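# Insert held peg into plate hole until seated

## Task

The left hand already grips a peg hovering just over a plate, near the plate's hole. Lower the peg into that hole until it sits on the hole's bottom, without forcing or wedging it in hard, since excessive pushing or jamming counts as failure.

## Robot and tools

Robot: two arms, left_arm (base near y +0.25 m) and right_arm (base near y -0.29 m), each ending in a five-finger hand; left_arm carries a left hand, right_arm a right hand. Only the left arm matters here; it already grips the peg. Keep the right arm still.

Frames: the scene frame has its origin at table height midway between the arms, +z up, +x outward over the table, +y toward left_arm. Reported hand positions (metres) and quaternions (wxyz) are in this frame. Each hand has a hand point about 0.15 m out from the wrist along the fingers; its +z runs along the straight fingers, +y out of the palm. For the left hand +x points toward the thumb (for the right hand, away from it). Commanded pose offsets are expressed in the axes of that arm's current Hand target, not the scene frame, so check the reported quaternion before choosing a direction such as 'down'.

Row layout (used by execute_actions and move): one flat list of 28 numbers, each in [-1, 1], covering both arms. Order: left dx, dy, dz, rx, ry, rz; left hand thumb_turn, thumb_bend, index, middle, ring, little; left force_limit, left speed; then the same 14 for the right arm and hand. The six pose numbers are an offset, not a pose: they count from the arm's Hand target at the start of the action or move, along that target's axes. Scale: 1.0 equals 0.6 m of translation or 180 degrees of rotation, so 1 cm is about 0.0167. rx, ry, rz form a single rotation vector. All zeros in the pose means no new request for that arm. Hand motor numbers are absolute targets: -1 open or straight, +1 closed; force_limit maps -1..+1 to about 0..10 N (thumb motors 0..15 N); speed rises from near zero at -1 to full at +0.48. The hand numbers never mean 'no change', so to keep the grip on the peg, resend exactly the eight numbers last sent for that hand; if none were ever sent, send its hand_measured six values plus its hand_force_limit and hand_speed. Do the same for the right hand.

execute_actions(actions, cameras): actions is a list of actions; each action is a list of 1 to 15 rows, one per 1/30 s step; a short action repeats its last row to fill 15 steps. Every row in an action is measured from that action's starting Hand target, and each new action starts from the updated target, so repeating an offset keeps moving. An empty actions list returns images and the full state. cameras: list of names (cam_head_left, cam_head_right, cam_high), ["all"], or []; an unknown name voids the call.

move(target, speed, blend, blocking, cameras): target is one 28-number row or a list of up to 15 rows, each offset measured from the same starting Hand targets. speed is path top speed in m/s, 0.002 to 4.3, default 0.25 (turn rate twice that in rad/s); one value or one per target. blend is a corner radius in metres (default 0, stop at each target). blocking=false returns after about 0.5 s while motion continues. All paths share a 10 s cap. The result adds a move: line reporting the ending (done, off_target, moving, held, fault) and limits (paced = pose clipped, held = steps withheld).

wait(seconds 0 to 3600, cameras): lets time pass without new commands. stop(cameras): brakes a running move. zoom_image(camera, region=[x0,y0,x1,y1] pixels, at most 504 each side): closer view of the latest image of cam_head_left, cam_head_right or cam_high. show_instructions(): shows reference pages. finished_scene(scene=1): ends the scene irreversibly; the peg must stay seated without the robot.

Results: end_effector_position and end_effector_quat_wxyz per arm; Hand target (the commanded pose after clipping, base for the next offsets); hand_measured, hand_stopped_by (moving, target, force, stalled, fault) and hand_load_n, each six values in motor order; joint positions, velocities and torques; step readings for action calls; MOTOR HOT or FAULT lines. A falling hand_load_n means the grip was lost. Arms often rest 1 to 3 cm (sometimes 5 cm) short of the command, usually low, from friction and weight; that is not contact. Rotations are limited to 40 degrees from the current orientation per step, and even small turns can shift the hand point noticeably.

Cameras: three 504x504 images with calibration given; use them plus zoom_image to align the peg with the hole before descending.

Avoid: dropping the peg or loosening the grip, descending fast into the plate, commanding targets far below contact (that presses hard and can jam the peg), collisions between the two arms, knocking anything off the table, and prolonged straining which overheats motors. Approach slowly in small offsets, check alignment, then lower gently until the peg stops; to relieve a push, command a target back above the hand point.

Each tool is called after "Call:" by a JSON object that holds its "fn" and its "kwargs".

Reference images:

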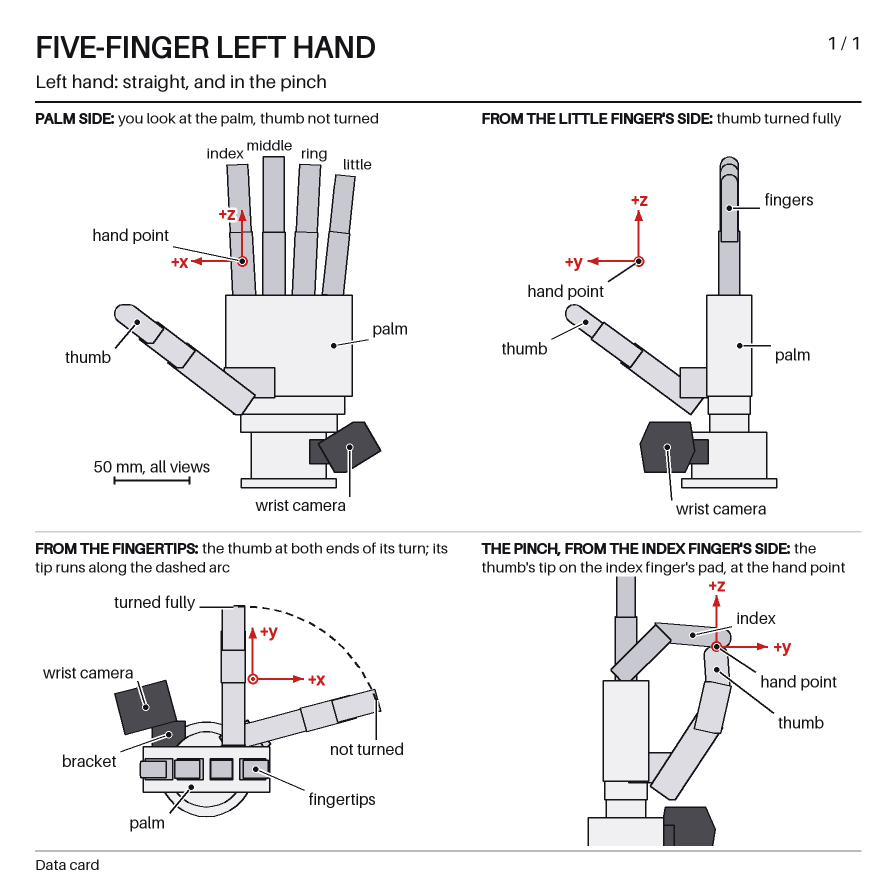

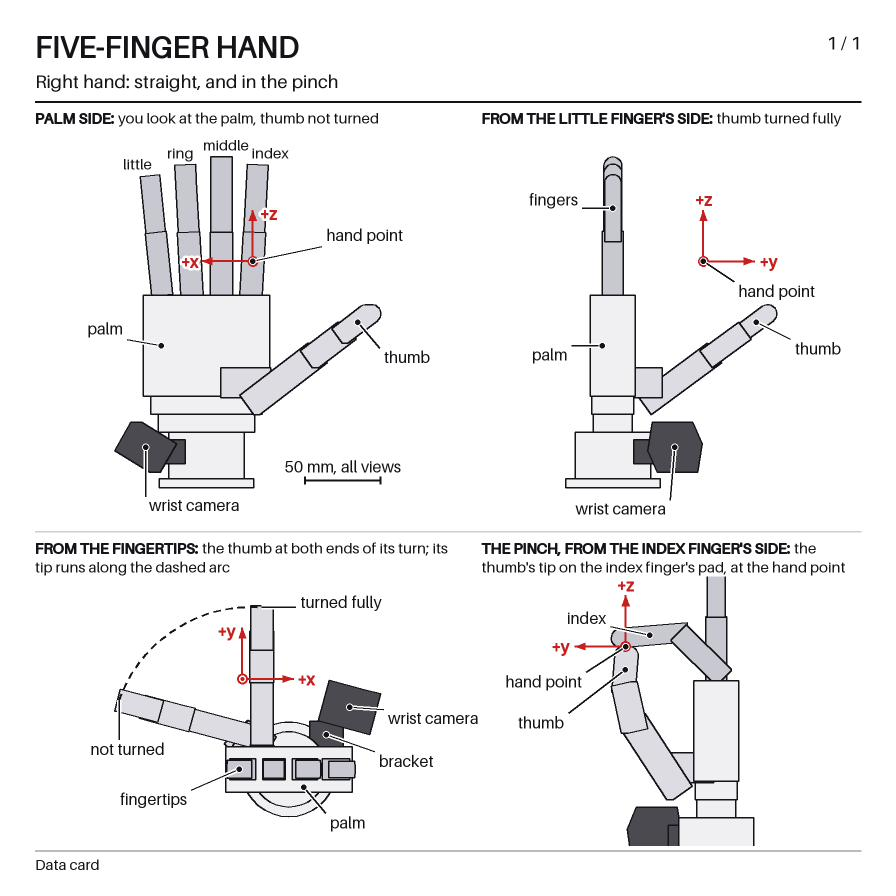

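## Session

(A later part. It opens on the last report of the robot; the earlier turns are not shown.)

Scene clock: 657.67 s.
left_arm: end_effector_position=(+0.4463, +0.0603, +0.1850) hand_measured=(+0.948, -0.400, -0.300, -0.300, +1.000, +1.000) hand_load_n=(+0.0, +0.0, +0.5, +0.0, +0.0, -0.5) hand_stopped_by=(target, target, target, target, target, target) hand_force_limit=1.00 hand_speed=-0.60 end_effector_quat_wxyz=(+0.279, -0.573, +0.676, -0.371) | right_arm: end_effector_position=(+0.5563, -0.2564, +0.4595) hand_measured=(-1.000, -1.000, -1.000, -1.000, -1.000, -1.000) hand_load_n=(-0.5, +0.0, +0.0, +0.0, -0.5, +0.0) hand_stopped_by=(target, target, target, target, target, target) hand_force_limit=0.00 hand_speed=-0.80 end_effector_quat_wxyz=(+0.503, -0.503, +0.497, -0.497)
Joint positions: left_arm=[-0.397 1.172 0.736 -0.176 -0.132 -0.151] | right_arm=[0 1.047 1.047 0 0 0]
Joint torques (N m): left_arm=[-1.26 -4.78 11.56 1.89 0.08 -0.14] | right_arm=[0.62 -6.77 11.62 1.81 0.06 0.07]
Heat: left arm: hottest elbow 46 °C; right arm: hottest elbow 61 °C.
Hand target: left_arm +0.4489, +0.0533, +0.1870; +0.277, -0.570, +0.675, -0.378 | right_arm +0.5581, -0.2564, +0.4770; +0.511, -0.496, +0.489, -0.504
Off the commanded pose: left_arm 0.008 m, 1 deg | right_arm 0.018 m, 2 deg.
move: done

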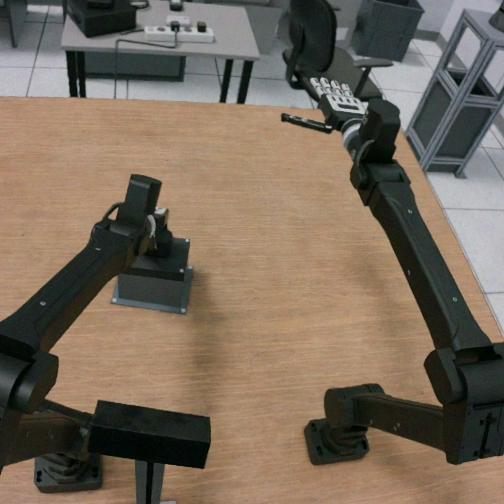

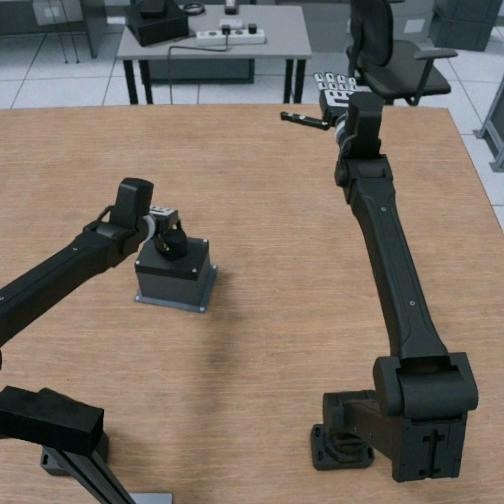

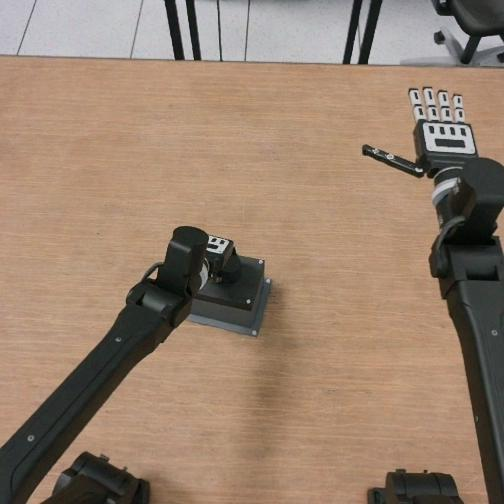

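Call:
{"fn": "move", "kwargs": {"target": [[0,0,0,0,0,0,0.948,-0.6,-0.5,-0.5,1,1,1.0,-0.6,0,0,0,0,0,0,-1,-1,-1,-1,-1,-1,0,-0.8],[-0.00264,-0.0075,0.0107,0,0,0,0.948,-0.6,-0.5,-0.5,1,1,1.0,-0.6,0,0,0,0,0,0,-1,-1,-1,-1,-1,-1,0,-0.8]], "speed": [0.02,0.03]}}

Scene clock: 662.57 s.
left_arm: end_effector_position=(+0.4459, +0.0590, +0.1747) hand_measured=(+0.948, -0.600, -0.500, -0.500, +1.000, +1.000) hand_load_n=(+0.0, +0.0, +0.0, +0.0, +0.5, +0.0) hand_stopped_by=(target, target, target, target, target, target) hand_force_limit=1.00 hand_speed=-0.60 end_effector_quat_wxyz=(+0.272, -0.574, +0.681, -0.364) | right_arm: end_effector_position=(+0.5563, -0.2564, +0.4595) hand_measured=(-1.000, -1.000, -1.000, -1.000, -1.000, -1.000) hand_load_n=(-0.5, +0.0, +0.0, -0.5, +0.0, -0.5) hand_stopped_by=(target, target, target, target, target, target) hand_force_limit=0.00 hand_speed=-0.80 end_effector_quat_wxyz=(+0.503, -0.503, +0.497, -0.497)
Joint positions: left_arm=[-0.397 1.195 0.736 -0.176 -0.125 -0.151] | right_arm=[0 1.047 1.047 0 0 0]
Joint torques (N m): left_arm=[-0.38 -4.95 12.93 2.06 0.09 -0.1] | right_arm=[0.44 -6.83 11.6 1.8 0.06 0.08]
Heat: left arm: hottest elbow 46 °C; right arm: hottest elbow 61 °C.
Hand target: left_arm +0.4568, +0.0533, +0.1871; +0.277, -0.570, +0.675, -0.378 | right_arm +0.5581, -0.2564, +0.4770; +0.511, -0.496, +0.489, -0.504
Off the commanded pose: left_arm 0.017 m, 2 deg | right_arm 0.018 m, 2 deg.
move: off_target (left_arm)

Call:
{"fn": "move", "kwargs": {"target": [[0.00661,-0.05512,-0.0517,0,0,0,0.948,-0.7,-0.55,-0.55,1,1,1.0,-0.6,0,0,0,0,0,0,-1,-1,-1,-1,-1,-1,0,-0.8],[0.0024,0.0068,-0.00978,0,0,0,0.948,-0.7,-0.55,-0.55,1,1,1.0,-0.6,0,0,0,0,0,0,-1,-1,-1,-1,-1,-1,0,-0.8]], "speed": [0.05,0.04], "cameras": ["cam_head_right"]}}

Scene clock: 669.13 s.
left_arm: end_effector_position=(+0.4486, +0.0580, +0.1882) hand_measured=(+0.948, -0.700, -0.550, -0.550, +1.000, +1.000) hand_load_n=(+0.0, +0.0, -0.5, +0.0, +0.0, +0.0) hand_stopped_by=(target, target, target, target, target, target) hand_force_limit=1.00 hand_speed=-0.60 end_effector_quat_wxyz=(+0.277, -0.572, +0.676, -0.373) | right_arm: end_effector_position=(+0.5563, -0.2564, +0.4595) hand_measured=(-1.000, -1.000, -1.000, -1.000, -1.000, -1.000) hand_load_n=(+0.0, +0.0, +0.0, +0.0, +0.0, +0.0) hand_stopped_by=(target, target, target, target, target, target) hand_force_limit=0.00 hand_speed=-0.80 end_effector_quat_wxyz=(+0.503, -0.503, +0.497, -0.497)
Joint positions: left_arm=[-0.397 1.176 0.747 -0.18 -0.126 -0.151] | right_arm=[0 1.047 1.047 0 0 0]
Joint torques (N m): left_arm=[-1.2 -4.95 10.77 2.11 -0.15 -0.15] | right_arm=[0.73 -6.71 11.63 1.78 0.07 0.07]
Heat: left arm: hottest elbow 46 °C; right arm: hottest elbow 61 °C.
Hand target: left_arm +0.4496, +0.0533, +0.1872; +0.277, -0.570, +0.675, -0.378 | right_arm +0.5581, -0.2564, +0.4770; +0.511, -0.496, +0.489, -0.504
Off the commanded pose: left_arm 0.005 m, 1 deg | right_arm 0.018 m, 2 deg.
move: done

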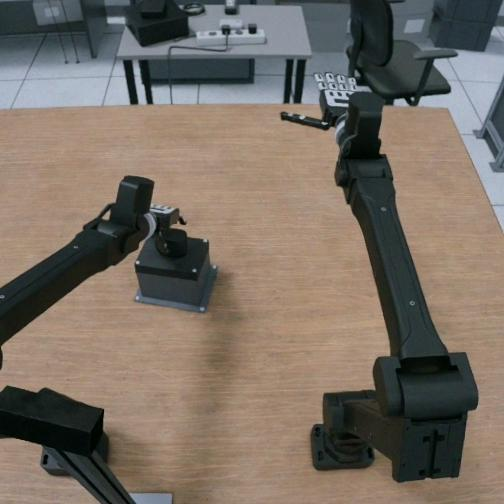

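Call:
{"fn": "move", "kwargs": {"target": [[0,0,0,0,0,0,0.948,-0.39,-0.29,-0.29,1,1,1.0,-0.6,0,0,0,0,0,0,-1,-1,-1,-1,-1,-1,0,-0.8],[0,0,0,0,0,0,0.948,-0.3,-0.21,-0.21,1,1,-0.8,-0.96,0,0,0,0,0,0,-1,-1,-1,-1,-1,-1,0,-0.8]], "speed": [0.02,0.02], "cameras": ["all"]}}

Call:
{"fn": "zoom_image", "kwargs": {"camera": "cam_head_right", "region": [150, 225, 192, 267]}}

Call:
{"fn": "zoom_image", "kwargs": {"camera": "cam_high", "region": [205, 250, 247, 292]}}

Scene clock: 672.57 s.
left_arm: end_effector_position=(+0.4497, +0.0578, +0.1892) hand_measured=(+0.948, -0.374, -0.256, -0.256, +1.000, +1.000) hand_load_n=(+0.5, +1.5, +0.5, +1.0, +0.0, +0.0) hand_stopped_by=(target, force, force, force, target, target) hand_force_limit=-0.80 hand_speed=-0.96 end_effector_quat_wxyz=(+0.278, -0.571, +0.675, -0.375) | right_arm: end_effector_position=(+0.5563, -0.2564, +0.4595) hand_measured=(-1.000, -1.000, -1.000, -1.000, -1.000, -1.000) hand_load_n=(+0.0, +0.0, +0.0, +0.0, +0.0, -0.5) hand_stopped_by=(target, target, target, target, target, target) hand_force_limit=0.00 hand_speed=-0.80 end_effector_quat_wxyz=(+0.503, -0.503, +0.497, -0.497)
Joint positions: left_arm=[-0.397 1.176 0.747 -0.175 -0.127 -0.151] | right_arm=[0 1.047 1.047 0 0 0]
Joint torques (N m): left_arm=[-1.2 -4.95 10.78 1.91 -0.13 -0.14] | right_arm=[0.73 -6.77 11.63 1.8 0.05 0.07]
Heat: left arm: hottest elbow 46 °C; right arm: hottest elbow 61 °C.
Hand target: left_arm +0.4496, +0.0533, +0.1872; +0.277, -0.570, +0.675, -0.378 | right_arm +0.5581, -0.2564, +0.4770; +0.511, -0.496, +0.489, -0.504
Off the commanded pose: left_arm 0.005 m, 0 deg | right_arm 0.018 m, 2 deg.
move: done

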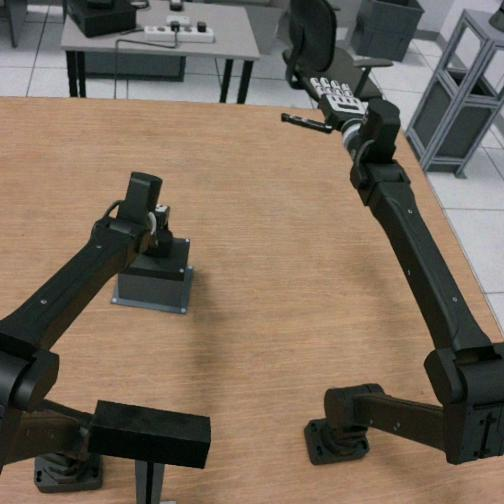

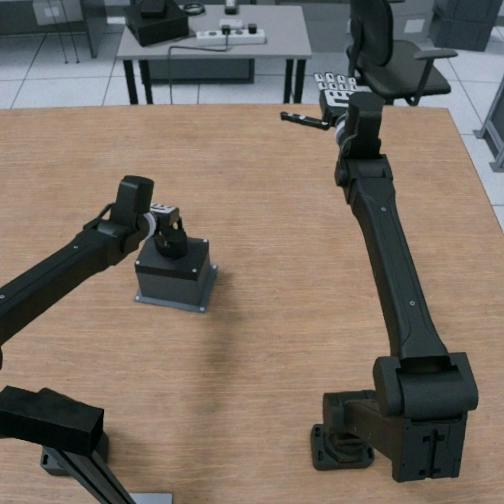

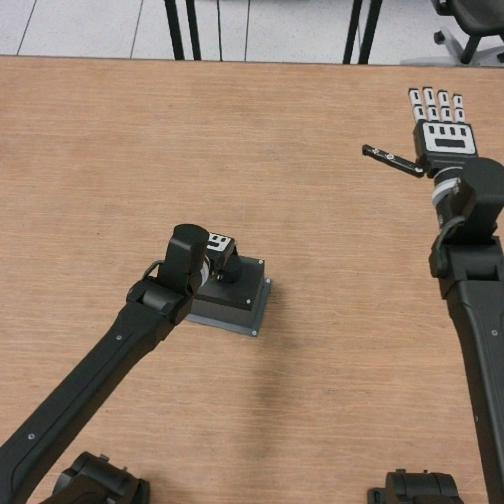

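Scaled by 12.000.

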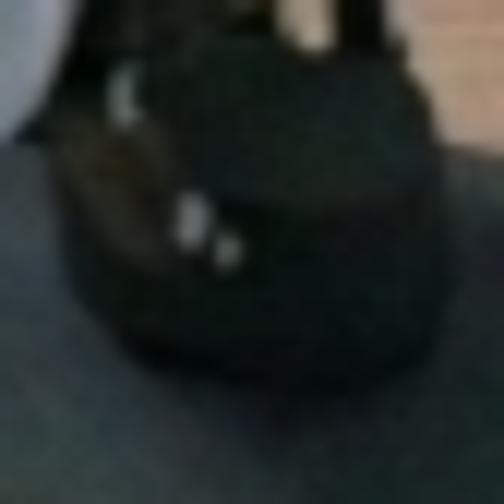

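Scaled by 12.000.

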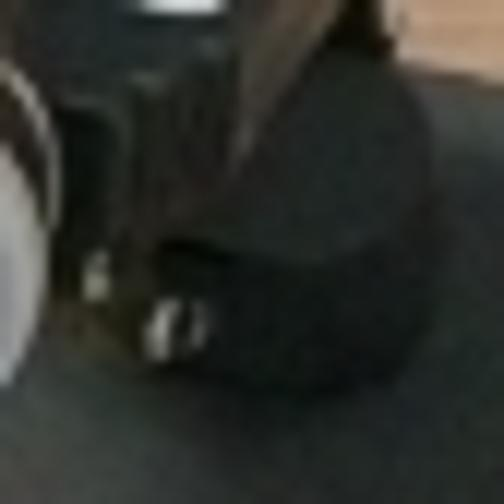

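Call:
{"fn": "move", "kwargs": {"target": [[0,0,0,0,0,0,0.948,-0.7,-0.55,-0.55,1,1,1.0,-0.6,0,0,0,0,0,0,-1,-1,-1,-1,-1,-1,0,-0.8],[-0.0098,-0.06383,-0.0405,0,0,0,0.948,-0.7,-0.55,-0.55,1,1,1.0,-0.6,0,0,0,0,0,0,-1,-1,-1,-1,-1,-1,0,-0.8],[-0.00343,-0.00263,0.00353,0,0,0,0.948,-0.7,-0.55,-0.55,1,1,1.0,-0.6,0,0,0,0,0,0,-1,-1,-1,-1,-1,-1,0,-0.8],[-0.00343,-0.00263,0.00353,0,0,0,0.948,-0.39,-0.29,-0.29,1,1,1.0,-0.6,0,0,0,0,0,0,-1,-1,-1,-1,-1,-1,0,-0.8]], "speed": [0.05,0.05,0.04,0.04], "cameras": ["all"]}}

Call:
{"fn": "zoom_image", "kwargs": {"camera": "cam_head_right", "region": [150, 225, 192, 267]}}

Call:
{"fn": "zoom_image", "kwargs": {"camera": "cam_high", "region": [205, 250, 247, 292]}}

Scene clock: 681.30 s.
left_arm: end_effector_position=(+0.4503, +0.0561, +0.1882) hand_measured=(+0.948, -0.390, -0.290, -0.290, +1.000, +1.000) hand_load_n=(+0.0, +0.0, +0.0, +0.0, +0.0, +0.0) hand_stopped_by=(target, target, target, target, target, target) hand_force_limit=1.00 hand_speed=-0.60 end_effector_quat_wxyz=(+0.275, -0.571, +0.677, -0.375) | right_arm: end_effector_position=(+0.5563, -0.2564, +0.4595) hand_measured=(-1.000, -1.000, -1.000, -1.000, -1.000, -1.000) hand_load_n=(+0.0, +0.0, -0.5, +0.0, +0.0, +0.0) hand_stopped_by=(target, target, target, target, target, target) hand_force_limit=0.00 hand_speed=-0.80 end_effector_quat_wxyz=(+0.503, -0.503, +0.497, -0.497)
Joint positions: left_arm=[-0.397 1.183 0.752 -0.178 -0.12 -0.151] | right_arm=[0 1.047 1.047 0 0 0]
Joint torques (N m): left_arm=[-0.5 -5.01 10.78 2.1 -0.15 -0.1] | right_arm=[0.56 -6.71 11.64 1.8 0.07 0.07]
Heat: left arm: hottest elbow 46 °C; right arm: hottest elbow 61 °C.
Hand target: left_arm +0.4526, +0.0548, +0.1871; +0.277, -0.570, +0.675, -0.378 | right_arm +0.5581, -0.2564, +0.4770; +0.511, -0.496, +0.489, -0.504
Off the commanded pose: left_arm 0.003 m, 1 deg | right_arm 0.018 m, 2 deg.
move: done

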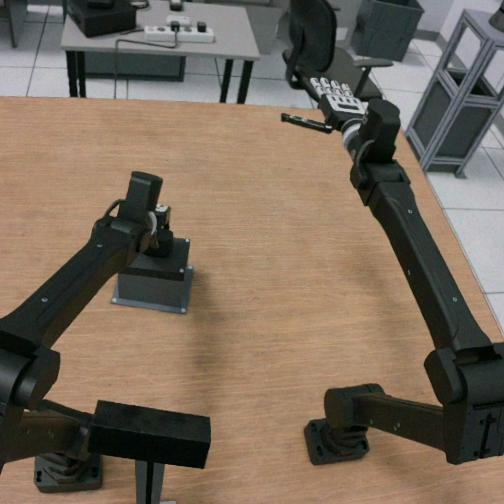

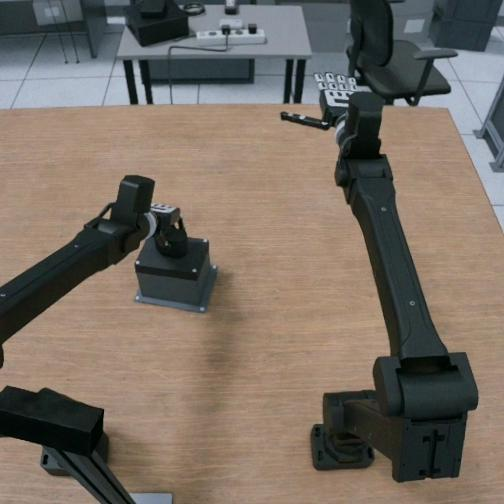

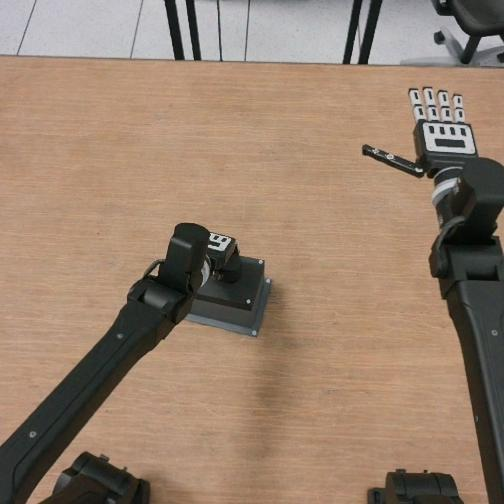

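Scaled by 12.000.

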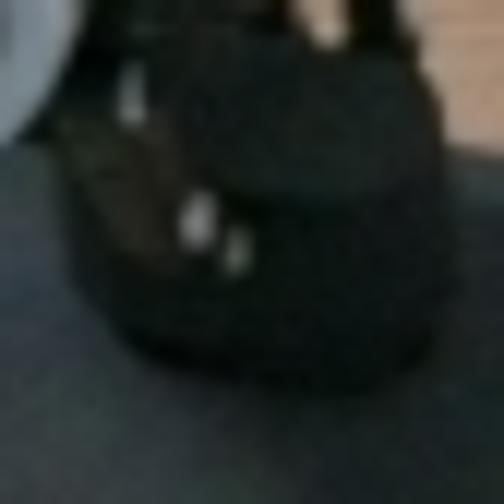

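Scaled by 12.000.

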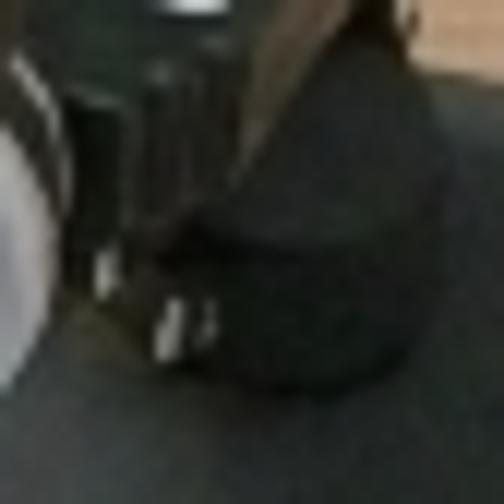

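Call:
{"fn": "move", "kwargs": {"target": [[0,0,0,0,0,0,0.948,-0.7,-0.55,-0.55,1,1,1.0,-0.6,0,0,0,0,0,0,-1,-1,-1,-1,-1,-1,0,-0.8],[-0.01618,-0.063,-0.04233,0,0,0,0.948,-0.7,-0.55,-0.55,1,1,1.0,-0.6,0,0,0,0,0,0,-1,-1,-1,-1,-1,-1,0,-0.8],[-0.00573,-0.00208,0.0025,0,0,0,0.948,-0.7,-0.55,-0.55,1,1,1.0,-0.6,0,0,0,0,0,0,-1,-1,-1,-1,-1,-1,0,-0.8],[-0.00573,-0.00208,0.0025,0,0,0,0.948,-0.39,-0.28,-0.28,1,1,1.0,-0.6,0,0,0,0,0,0,-1,-1,-1,-1,-1,-1,0,-0.8]], "speed": [0.05,0.05,0.04,0.04]}}

Call:
{"fn": "move", "kwargs": {"target": [[0,0,0,0,0,0,0.948,-0.3,-0.21,-0.21,1,1,-0.7,-0.96,0,0,0,0,0,0,-1,-1,-1,-1,-1,-1,0,-0.8]], "cameras": ["all"]}}

Call:
{"fn": "zoom_image", "kwargs": {"camera": "cam_head_right", "region": [150, 225, 192, 267]}}

Call:
{"fn": "zoom_image", "kwargs": {"camera": "cam_high", "region": [205, 250, 247, 292]}}

Scene clock: 690.63 s.
left_arm: end_effector_position=(+0.4541, +0.0621, +0.1881) hand_measured=(+0.948, -0.390, -0.280, -0.280, +1.000, +1.000) hand_load_n=(+0.0, +0.0, +0.0, +0.0, +0.0, +0.0) hand_stopped_by=(target, target, target, target, target, target) hand_force_limit=1.00 hand_speed=-0.60 end_effector_quat_wxyz=(+0.277, -0.572, +0.676, -0.374) | right_arm: end_effector_position=(+0.5563, -0.2564, +0.4595) hand_measured=(-1.000, -1.000, -1.000, -1.000, -1.000, -1.000) hand_load_n=(-0.5, +0.0, +0.0, +0.0, +0.0, +0.0) hand_stopped_by=(target, target, target, target, target, target) hand_force_limit=0.00 hand_speed=-0.80 end_effector_quat_wxyz=(+0.503, -0.503, +0.497, -0.497)
Joint positions: left_arm=[-0.379 1.187 0.755 -0.176 -0.111 -0.142] | right_arm=[0 1.047 1.047 0 0 0]
Joint torques (N m): left_arm=[-1.14 -5.07 10.78 2.11 -0.15 -0.13] | right_arm=[0.62 -6.83 11.63 1.81 0.06 0.07]
Heat: left arm: hottest elbow 46 °C; right arm: hottest elbow 61 °C.
Hand target: left_arm +0.4552, +0.0577, +0.1871; +0.277, -0.570, +0.675, -0.378 | right_arm +0.5581, -0.2564, +0.4770; +0.511, -0.496, +0.489, -0.504
Off the commanded pose: left_arm 0.004 m, 1 deg | right_arm 0.018 m, 2 deg.
move: done

Scene clock: 691.17 s.
left_arm: end_effector_position=(+0.4542, +0.0621, +0.1881) hand_measured=(+0.948, -0.378, -0.258, -0.246, +1.000, +1.000) hand_load_n=(+0.0, +3.0, +1.5, +2.0, +0.0, +0.0) hand_stopped_by=(target, force, force, force, target, target) hand_force_limit=-0.70 hand_speed=-0.96 end_effector_quat_wxyz=(+0.277, -0.572, +0.676, -0.374) | right_arm: end_effector_position=(+0.5563, -0.2564, +0.4595) hand_measured=(-1.000, -1.000, -1.000, -1.000, -1.000, -1.000) hand_load_n=(-0.5, +0.0, +0.0, +0.0, +0.0, +0.0) hand_stopped_by=(target, target, target, target, target, target) hand_force_limit=0.00 hand_speed=-0.80 end_effector_quat_wxyz=(+0.503, -0.503, +0.497, -0.497)
Joint positions: left_arm=[-0.379 1.187 0.755 -0.176 -0.112 -0.142] | right_arm=[0 1.047 1.047 0 0 0]
Joint torques (N m): left_arm=[-1.26 -5.07 10.78 2.07 -0.13 -0.12] | right_arm=[0.44 -6.89 11.62 1.81 0.06 0.07]
Heat: left arm: hottest elbow 46 °C; right arm: hottest elbow 62 °C.
Hand target: left_arm +0.4552, +0.0577, +0.1871; +0.277, -0.570, +0.675, -0.378 | right_arm +0.5581, -0.2564, +0.4770; +0.511, -0.496, +0.489, -0.504
Off the commanded pose: left_arm 0.005 m, 1 deg | right_arm 0.018 m, 2 deg.
move: done

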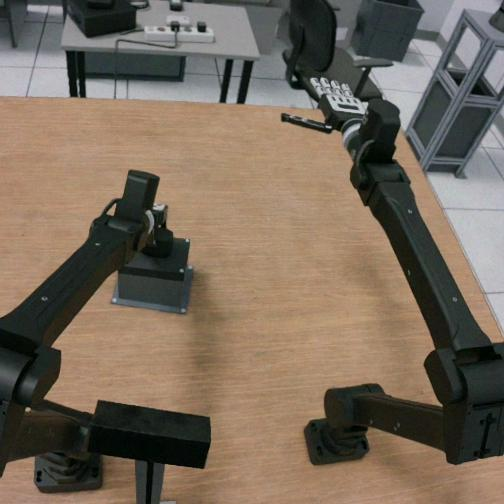

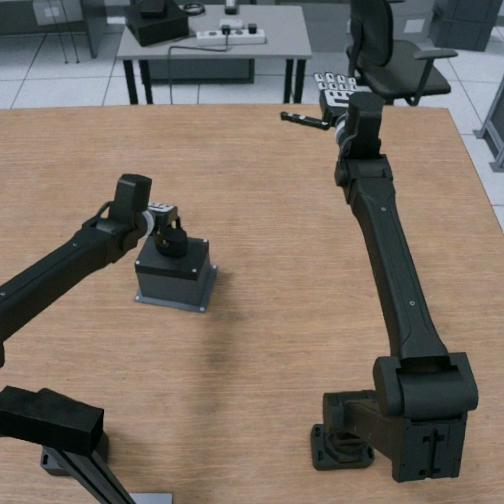

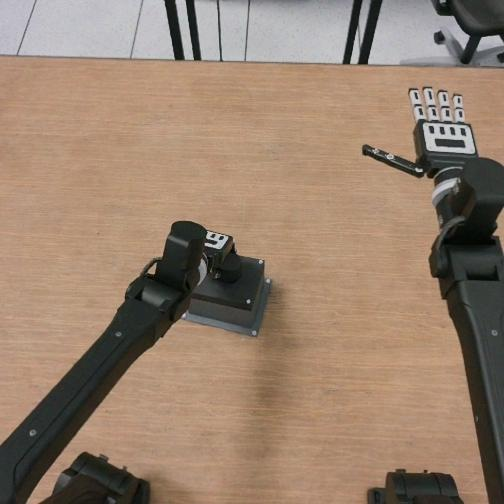

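Scaled by 12.000.

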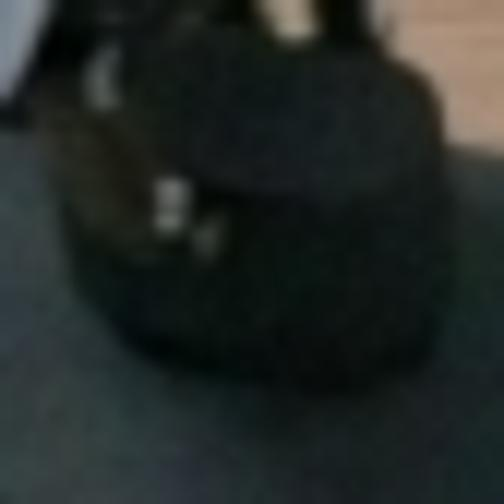

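Scaled by 12.000.

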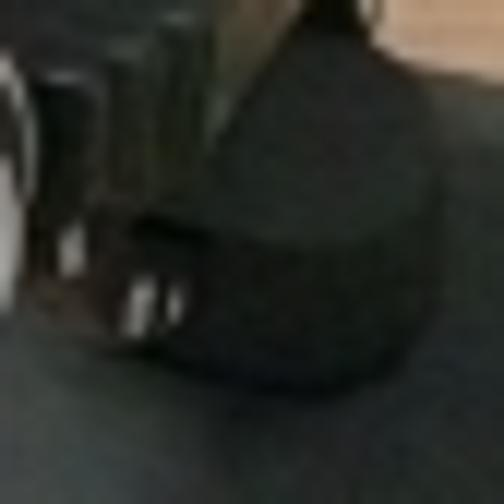

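Call:
{"fn": "move", "kwargs": {"target": [[0,0,0,0,0,0,0.948,-0.32,-0.235,-0.232,1,1,1.0,-0.94,0,0,0,0,0,0,-1,-1,-1,-1,-1,-1,0,-0.8]], "cameras": ["all"]}}

Call:
{"fn": "zoom_image", "kwargs": {"camera": "cam_head_right", "region": [150, 225, 192, 267]}}

Call:
{"fn": "zoom_image", "kwargs": {"camera": "cam_high", "region": [205, 250, 247, 292]}}

Call:
{"fn": "zoom_image", "kwargs": {"camera": "cam_head_left", "region": [140, 222, 182, 264]}}

Scene clock: 697.17 s.
left_arm: end_effector_position=(+0.4544, +0.0621, +0.1883) hand_measured=(+0.948, -0.356, -0.238, -0.234, +1.000, +1.000) hand_load_n=(-0.5, +13.5, +8.0, +6.0, +0.0, +0.0) hand_stopped_by=(target, force, target, target, target, target) hand_force_limit=1.00 hand_speed=-0.94 end_effector_quat_wxyz=(+0.277, -0.572, +0.676, -0.374) | right_arm: end_effector_position=(+0.5563, -0.2564, +0.4595) hand_measured=(-1.000, -1.000, -1.000, -1.000, -1.000, -1.000) hand_load_n=(+0.0, +0.0, +0.0, +0.0, +0.0, +0.0) hand_stopped_by=(target, target, target, target, target, target) hand_force_limit=0.00 hand_speed=-0.80 end_effector_quat_wxyz=(+0.503, -0.503, +0.497, -0.497)
Joint positions: left_arm=[-0.379 1.187 0.755 -0.175 -0.112 -0.142] | right_arm=[0 1.047 1.047 0 0 0]
Joint torques (N m): left_arm=[-1.08 -5.13 10.78 2.06 -0.13 -0.12] | right_arm=[0.67 -6.89 11.62 1.8 0.07 0.08]
Heat: left arm: hottest elbow 45 °C; right arm: hottest elbow 62 °C.
Hand target: left_arm +0.4552, +0.0577, +0.1871; +0.277, -0.570, +0.675, -0.378 | right_arm +0.5581, -0.2564, +0.4770; +0.511, -0.496, +0.489, -0.504
Off the commanded pose: left_arm 0.005 m, 1 deg | right_arm 0.018 m, 2 deg.
move: done

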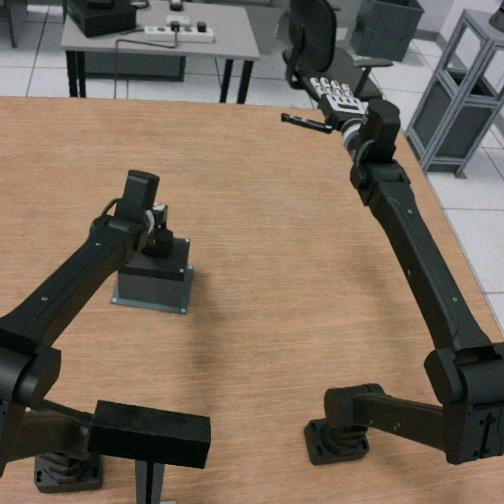

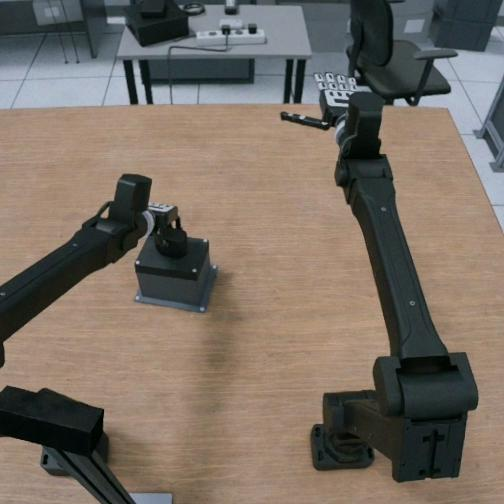

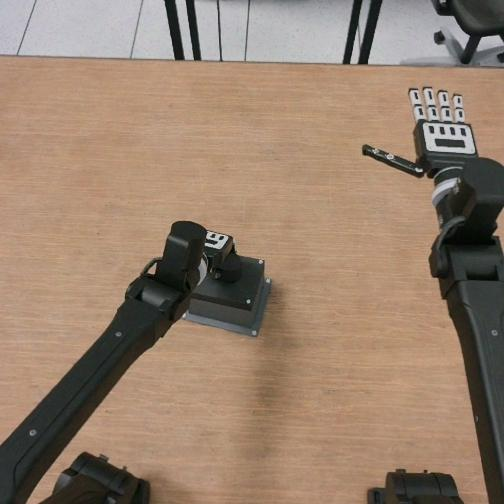

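Scaled by 12.000.

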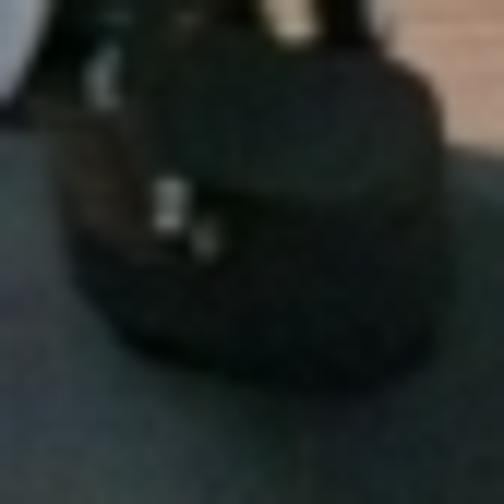

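Scaled by 12.000.

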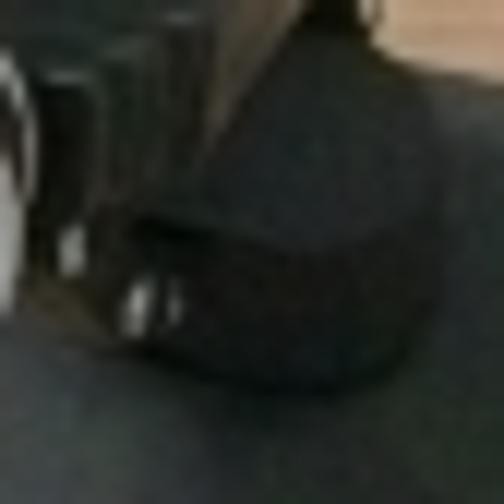

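Scaled by 12.000.

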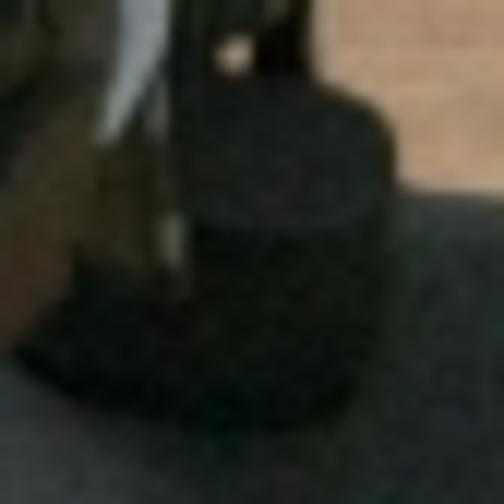

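Call:
{"fn": "move", "kwargs": {"target": [[-0.00038,0.0055,0.0037,0,0,0,0.948,-0.32,-0.235,-0.232,1,1,1.0,-0.94,0,0,0,0,0,0,-1,-1,-1,-1,-1,-1,0,-0.8]], "speed": [0.02]}}

Scene clock: 700.20 s.
left_arm: end_effector_position=(+0.4545, +0.0620, +0.1879) hand_measured=(+0.948, -0.356, -0.238, -0.234, +1.000, +1.000) hand_load_n=(+0.0, +13.0, +8.0, +6.0, +0.0, +0.5) hand_stopped_by=(target, force, target, target, target, target) hand_force_limit=1.00 hand_speed=-0.94 end_effector_quat_wxyz=(+0.278, -0.571, +0.675, -0.375) | right_arm: end_effector_position=(+0.5563, -0.2564, +0.4595) hand_measured=(-1.000, -1.000, -1.000, -1.000, -1.000, -1.000) hand_load_n=(-0.5, +0.0, -0.5, +0.0, +0.0, +0.0) hand_stopped_by=(target, target, target, target, target, target) hand_force_limit=0.00 hand_speed=-0.80 end_effector_quat_wxyz=(+0.503, -0.503, +0.497, -0.497)
Joint positions: left_arm=[-0.379 1.187 0.752 -0.17 -0.112 -0.142] | right_arm=[0 1.047 1.047 0 0 0]
Joint torques (N m): left_arm=[-1.14 -4.72 10.35 2.32 -0.14 -0.12] | right_arm=[0.67 -6.83 11.59 1.78 0.06 0.07]
Heat: left arm: hottest elbow 45 °C; right arm: hottest elbow 62 °C.
Hand target: left_arm +0.4551, +0.0577, +0.1832; +0.277, -0.570, +0.675, -0.378 | right_arm +0.5581, -0.2564, +0.4770; +0.511, -0.496, +0.489, -0.504
Off the commanded pose: left_arm 0.006 m, 0 deg | right_arm 0.018 m, 2 deg.
move: done

Call:
{"fn": "move", "kwargs": {"target": [[-0.00019,0.00275,0.00186,0,0,0,0.948,-0.32,-0.235,-0.232,1,1,1.0,-0.94,0,0,0,0,0,0,-1,-1,-1,-1,-1,-1,0,-0.8],[-0.00019,0.00275,0.00186,-0.0009,0.0138,0.0093,0.948,-0.32,-0.235,-0.232,1,1,1.0,-0.94,0,0,0,0,0,0,-1,-1,-1,-1,-1,-1,0,-0.8],[-0.00019,0.00275,0.00186,0.0009,-0.0138,-0.0093,0.948,-0.32,-0.235,-0.232,1,1,1.0,-0.94,0,0,0,0,0,0,-1,-1,-1,-1,-1,-1,0,-0.8],[-0.00019,0.00275,0.00186,0,0,0,0.948,-0.32,-0.235,-0.232,1,1,1.0,-0.94,0,0,0,0,0,0,-1,-1,-1,-1,-1,-1,0,-0.8]], "speed": [0.03,0.05,0.05,0.05], "cameras": ["cam_head_right"]}}

Call:
{"fn": "zoom_image", "kwargs": {"camera": "cam_head_right", "region": [150, 225, 192, 267]}}

Scene clock: 706.93 s.
left_arm: end_effector_position=(+0.4539, +0.0596, +0.1875) hand_measured=(+0.948, -0.356, -0.238, -0.234, +1.000, +1.000) hand_load_n=(+0.0, +12.5, +8.5, +6.5, +0.0, +0.0) hand_stopped_by=(target, force, target, target, target, target) hand_force_limit=1.00 hand_speed=-0.94 end_effector_quat_wxyz=(+0.281, -0.573, +0.672, -0.375) | right_arm: end_effector_position=(+0.5563, -0.2564, +0.4595) hand_measured=(-1.000, -1.000, -1.000, -1.000, -1.000, -1.000) hand_load_n=(+0.0, +0.0, -0.5, +0.0, +0.0, +0.0) hand_stopped_by=(target, target, target, target, target, target) hand_force_limit=0.00 hand_speed=-0.80 end_effector_quat_wxyz=(+0.503, -0.503, +0.497, -0.497)
Joint positions: left_arm=[-0.391 1.186 0.748 -0.163 -0.129 -0.151] | right_arm=[0 1.047 1.047 0 0 0]
Joint torques (N m): left_arm=[-0.15 -4.42 10.36 2.29 0.57 -0.03] | right_arm=[0.62 -6.89 11.6 1.81 0.06 0.07]
Heat: left arm: hottest elbow 45 °C; right arm: hottest elbow 62 °C.
Hand target: left_arm +0.4552, +0.0578, +0.1813; +0.277, -0.570, +0.675, -0.378 | right_arm +0.5581, -0.2564, +0.4770; +0.511, -0.496, +0.489, -0.504
Off the commanded pose: left_arm 0.007 m, 1 deg | right_arm 0.018 m, 2 deg.
move: done

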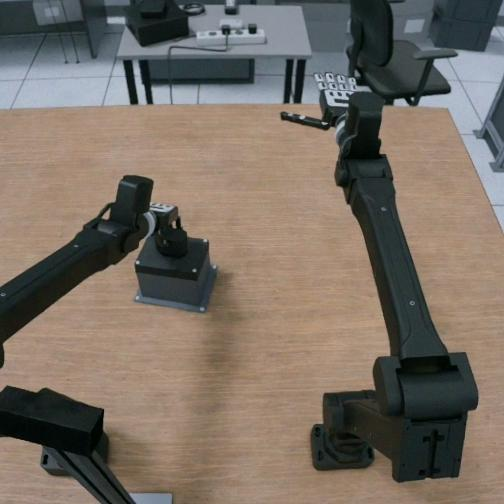

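Scaled by 12.000.

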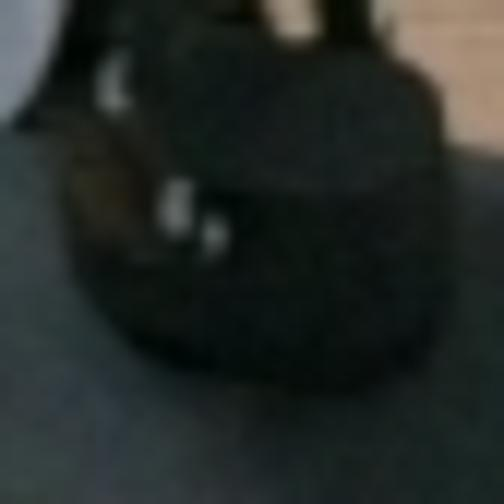

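Call:
{"fn": "move", "kwargs": {"target": [[0.0066,-0.0963,-0.0652,0,0,0,0.948,-0.32,-0.235,-0.232,1,1,1.0,-0.94,0,0,0,0,0,0,-1,-1,-1,-1,-1,-1,0,-0.8]], "speed": [0.05], "cameras": ["all"]}}

Call:
{"fn": "zoom_image", "kwargs": {"camera": "cam_head_right", "region": [145, 210, 201, 266]}}

Call:
{"fn": "zoom_image", "kwargs": {"camera": "cam_high", "region": [195, 240, 251, 296]}}

Call:
{"fn": "zoom_image", "kwargs": {"camera": "cam_head_left", "region": [125, 210, 181, 266]}}

Scene clock: 723.27 s.
left_arm: end_effector_position=(+0.4411, +0.0624, +0.2208) hand_measured=(+0.948, -0.352, -0.238, -0.234, +1.000, +1.000) hand_load_n=(+0.0, +0.0, +0.0, +0.0, +0.0, +0.0) hand_stopped_by=(target, force, target, target, target, target) hand_force_limit=1.00 hand_speed=-0.94 end_effector_quat_wxyz=(+0.267, -0.577, +0.684, -0.359) | right_arm: end_effector_position=(+0.5563, -0.2564, +0.4595) hand_measured=(-1.000, -1.000, -1.000, -1.000, -1.000, -1.000) hand_load_n=(+0.0, +0.0, +0.0, -0.5, +0.0, +0.0) hand_stopped_by=(target, target, target, target, target, target) hand_force_limit=0.00 hand_speed=-0.80 end_effector_quat_wxyz=(+0.503, -0.503, +0.497, -0.497)
Joint positions: left_arm=[-0.391 1.129 0.825 -0.345 -0.118 -0.151] | right_arm=[0 1.047 1.047 0 0 0]
Joint torques (N m): left_arm=[-0.09 -5.66 16.25 0.96 0.09 -0.04] | right_arm=[0.73 -6.83 11.6 1.81 0.06 0.07]
Heat: left arm: hottest elbow 45 °C; right arm: hottest elbow 62 °C.
Hand target: left_arm +0.4553, +0.0577, +0.2512; +0.277, -0.570, +0.675, -0.378 | right_arm +0.5581, -0.2564, +0.4770; +0.511, -0.496, +0.489, -0.504
Off the commanded pose: left_arm 0.034 m, 3 deg | right_arm 0.018 m, 2 deg.
move: off_target (left_arm)

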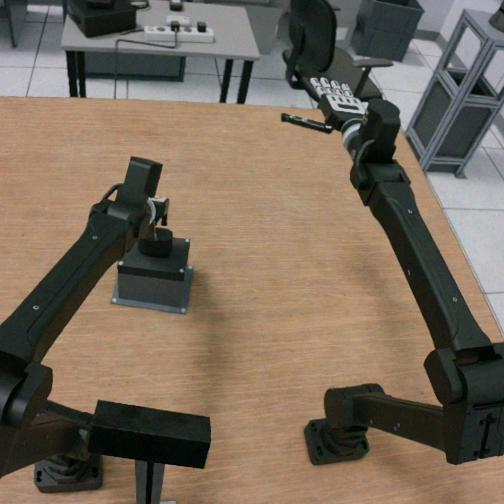

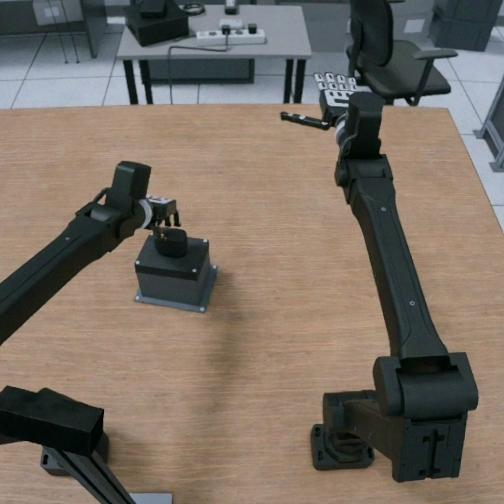

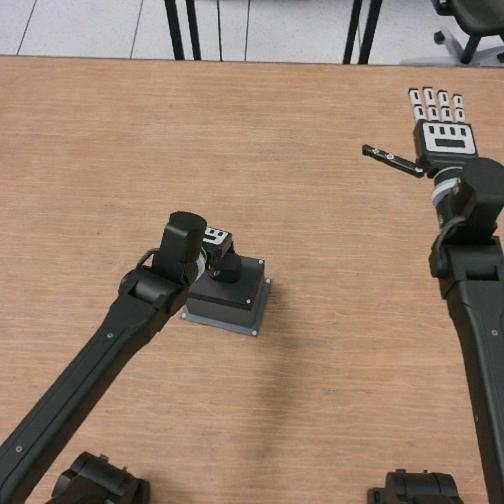

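Scaled by 9.000.

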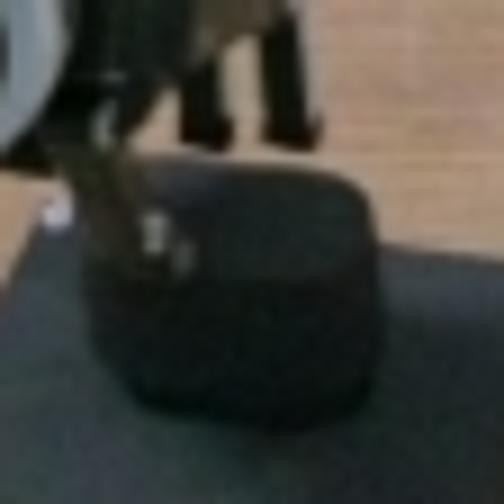

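Scaled by 9.000.

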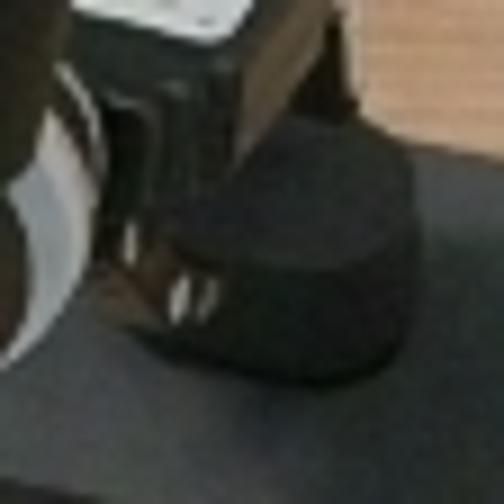

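Scaled by 9.000.

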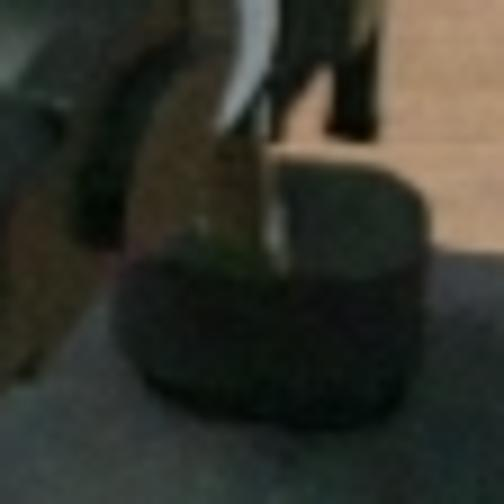

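Call:
{"fn": "move", "kwargs": {"target": [[0,0,0,0,0,0,0.948,-0.9,-1,-1,-1,-1,1.0,-0.3,0,0,0,0,0,0,-1,-1,-1,-1,-1,-1,0,-0.8],[-0.1,-0.08,-0.08,0,0,0,0.948,-0.9,-1,-1,-1,-1,1.0,-0.3,0,0,0,0,0,0,-1,-1,-1,-1,-1,-1,0,-0.8]], "speed": [0.05,0.1], "cameras": ["all"]}}

Call:
{"fn": "zoom_image", "kwargs": {"camera": "cam_head_right", "region": [150, 225, 192, 267]}}

Call:
{"fn": "zoom_image", "kwargs": {"camera": "cam_high", "region": [203, 250, 245, 292]}}

Call:
{"fn": "zoom_image", "kwargs": {"camera": "cam_head_left", "region": [133, 225, 175, 267]}}

Scene clock: 733.70 s.
left_arm: end_effector_position=(+0.4432, +0.1196, +0.2848) hand_measured=(+0.948, -0.900, -1.000, -1.000, -1.000, -1.000) hand_load_n=(+0.0, +0.0, +0.0, +0.0, +0.0, +0.0) hand_stopped_by=(target, target, target, target, target, target) hand_force_limit=1.00 hand_speed=-0.30 end_effector_quat_wxyz=(+0.261, -0.577, +0.683, -0.363) | right_arm: end_effector_position=(+0.5563, -0.2564, +0.4595) hand_measured=(-1.000, -1.000, -1.000, -1.000, -1.000, -1.000) hand_load_n=(-0.5, +0.0, -0.5, +0.0, +0.0, +0.0) hand_stopped_by=(target, target, target, target, target, target) hand_force_limit=0.00 hand_speed=-0.80 end_effector_quat_wxyz=(+0.503, -0.503, +0.497, -0.497)
Joint positions: left_arm=[-0.218 1.047 0.936 -0.533 0.032 -0.053] | right_arm=[0 1.047 1.047 0 0 0]
Joint torques (N m): left_arm=[0.56 -4.84 16.66 1.02 0.18 0] | right_arm=[0.56 -6.89 11.6 1.81 0.06 0.08]
Heat: left arm: hottest elbow 47 °C; right arm: hottest elbow 62 °C.
Hand target: left_arm +0.4553, +0.1226, +0.3143; +0.277, -0.569, +0.675, -0.378 | right_arm +0.5581, -0.2564, +0.4770; +0.511, -0.496, +0.489, -0.504
Off the commanded pose: left_arm 0.032 m, 3 deg | right_arm 0.018 m, 2 deg.
move: off_target (left_arm)

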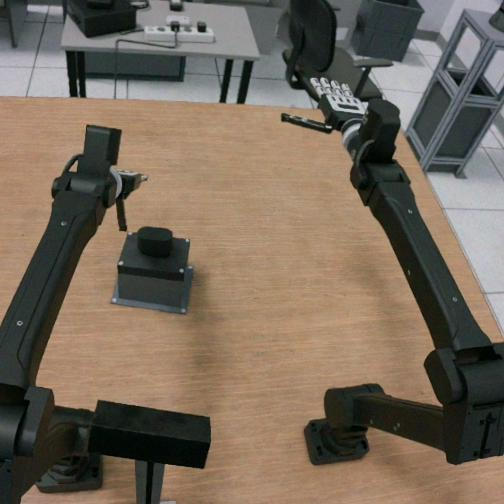

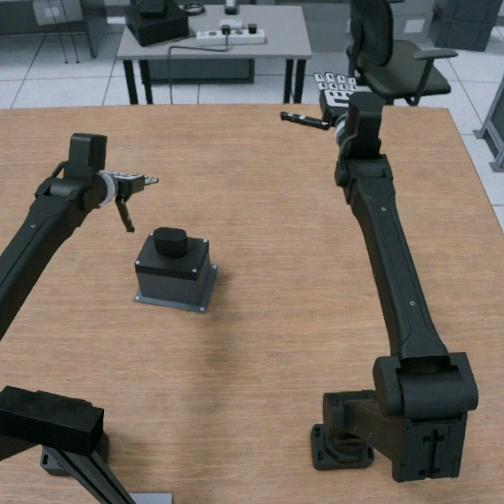

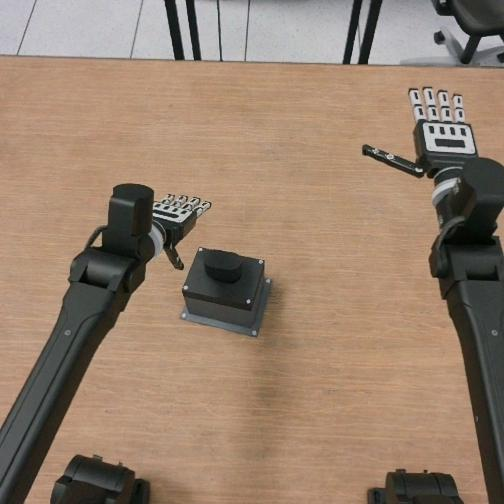

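Scaled by 12.000.

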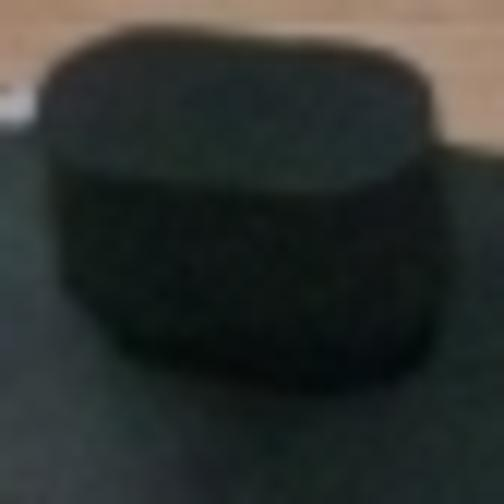

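Scaled by 12.000.

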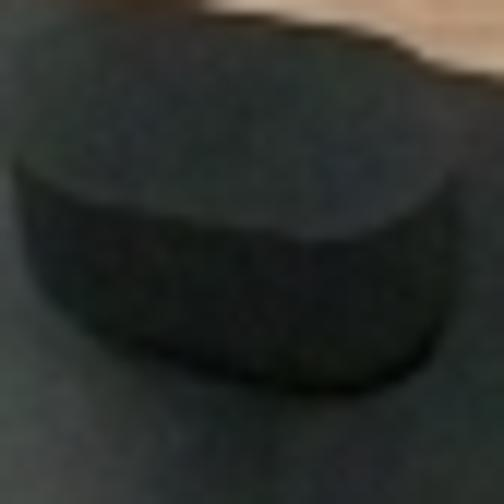

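Scaled by 12.000.

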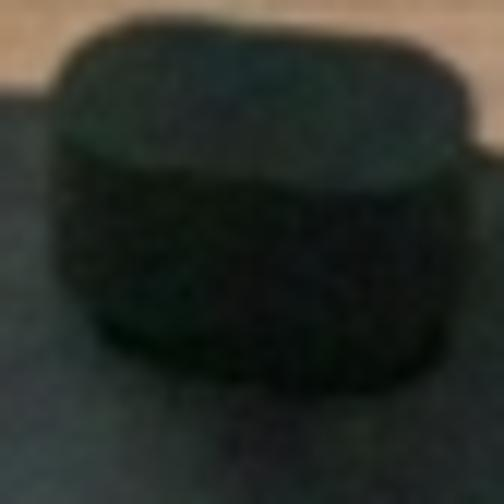

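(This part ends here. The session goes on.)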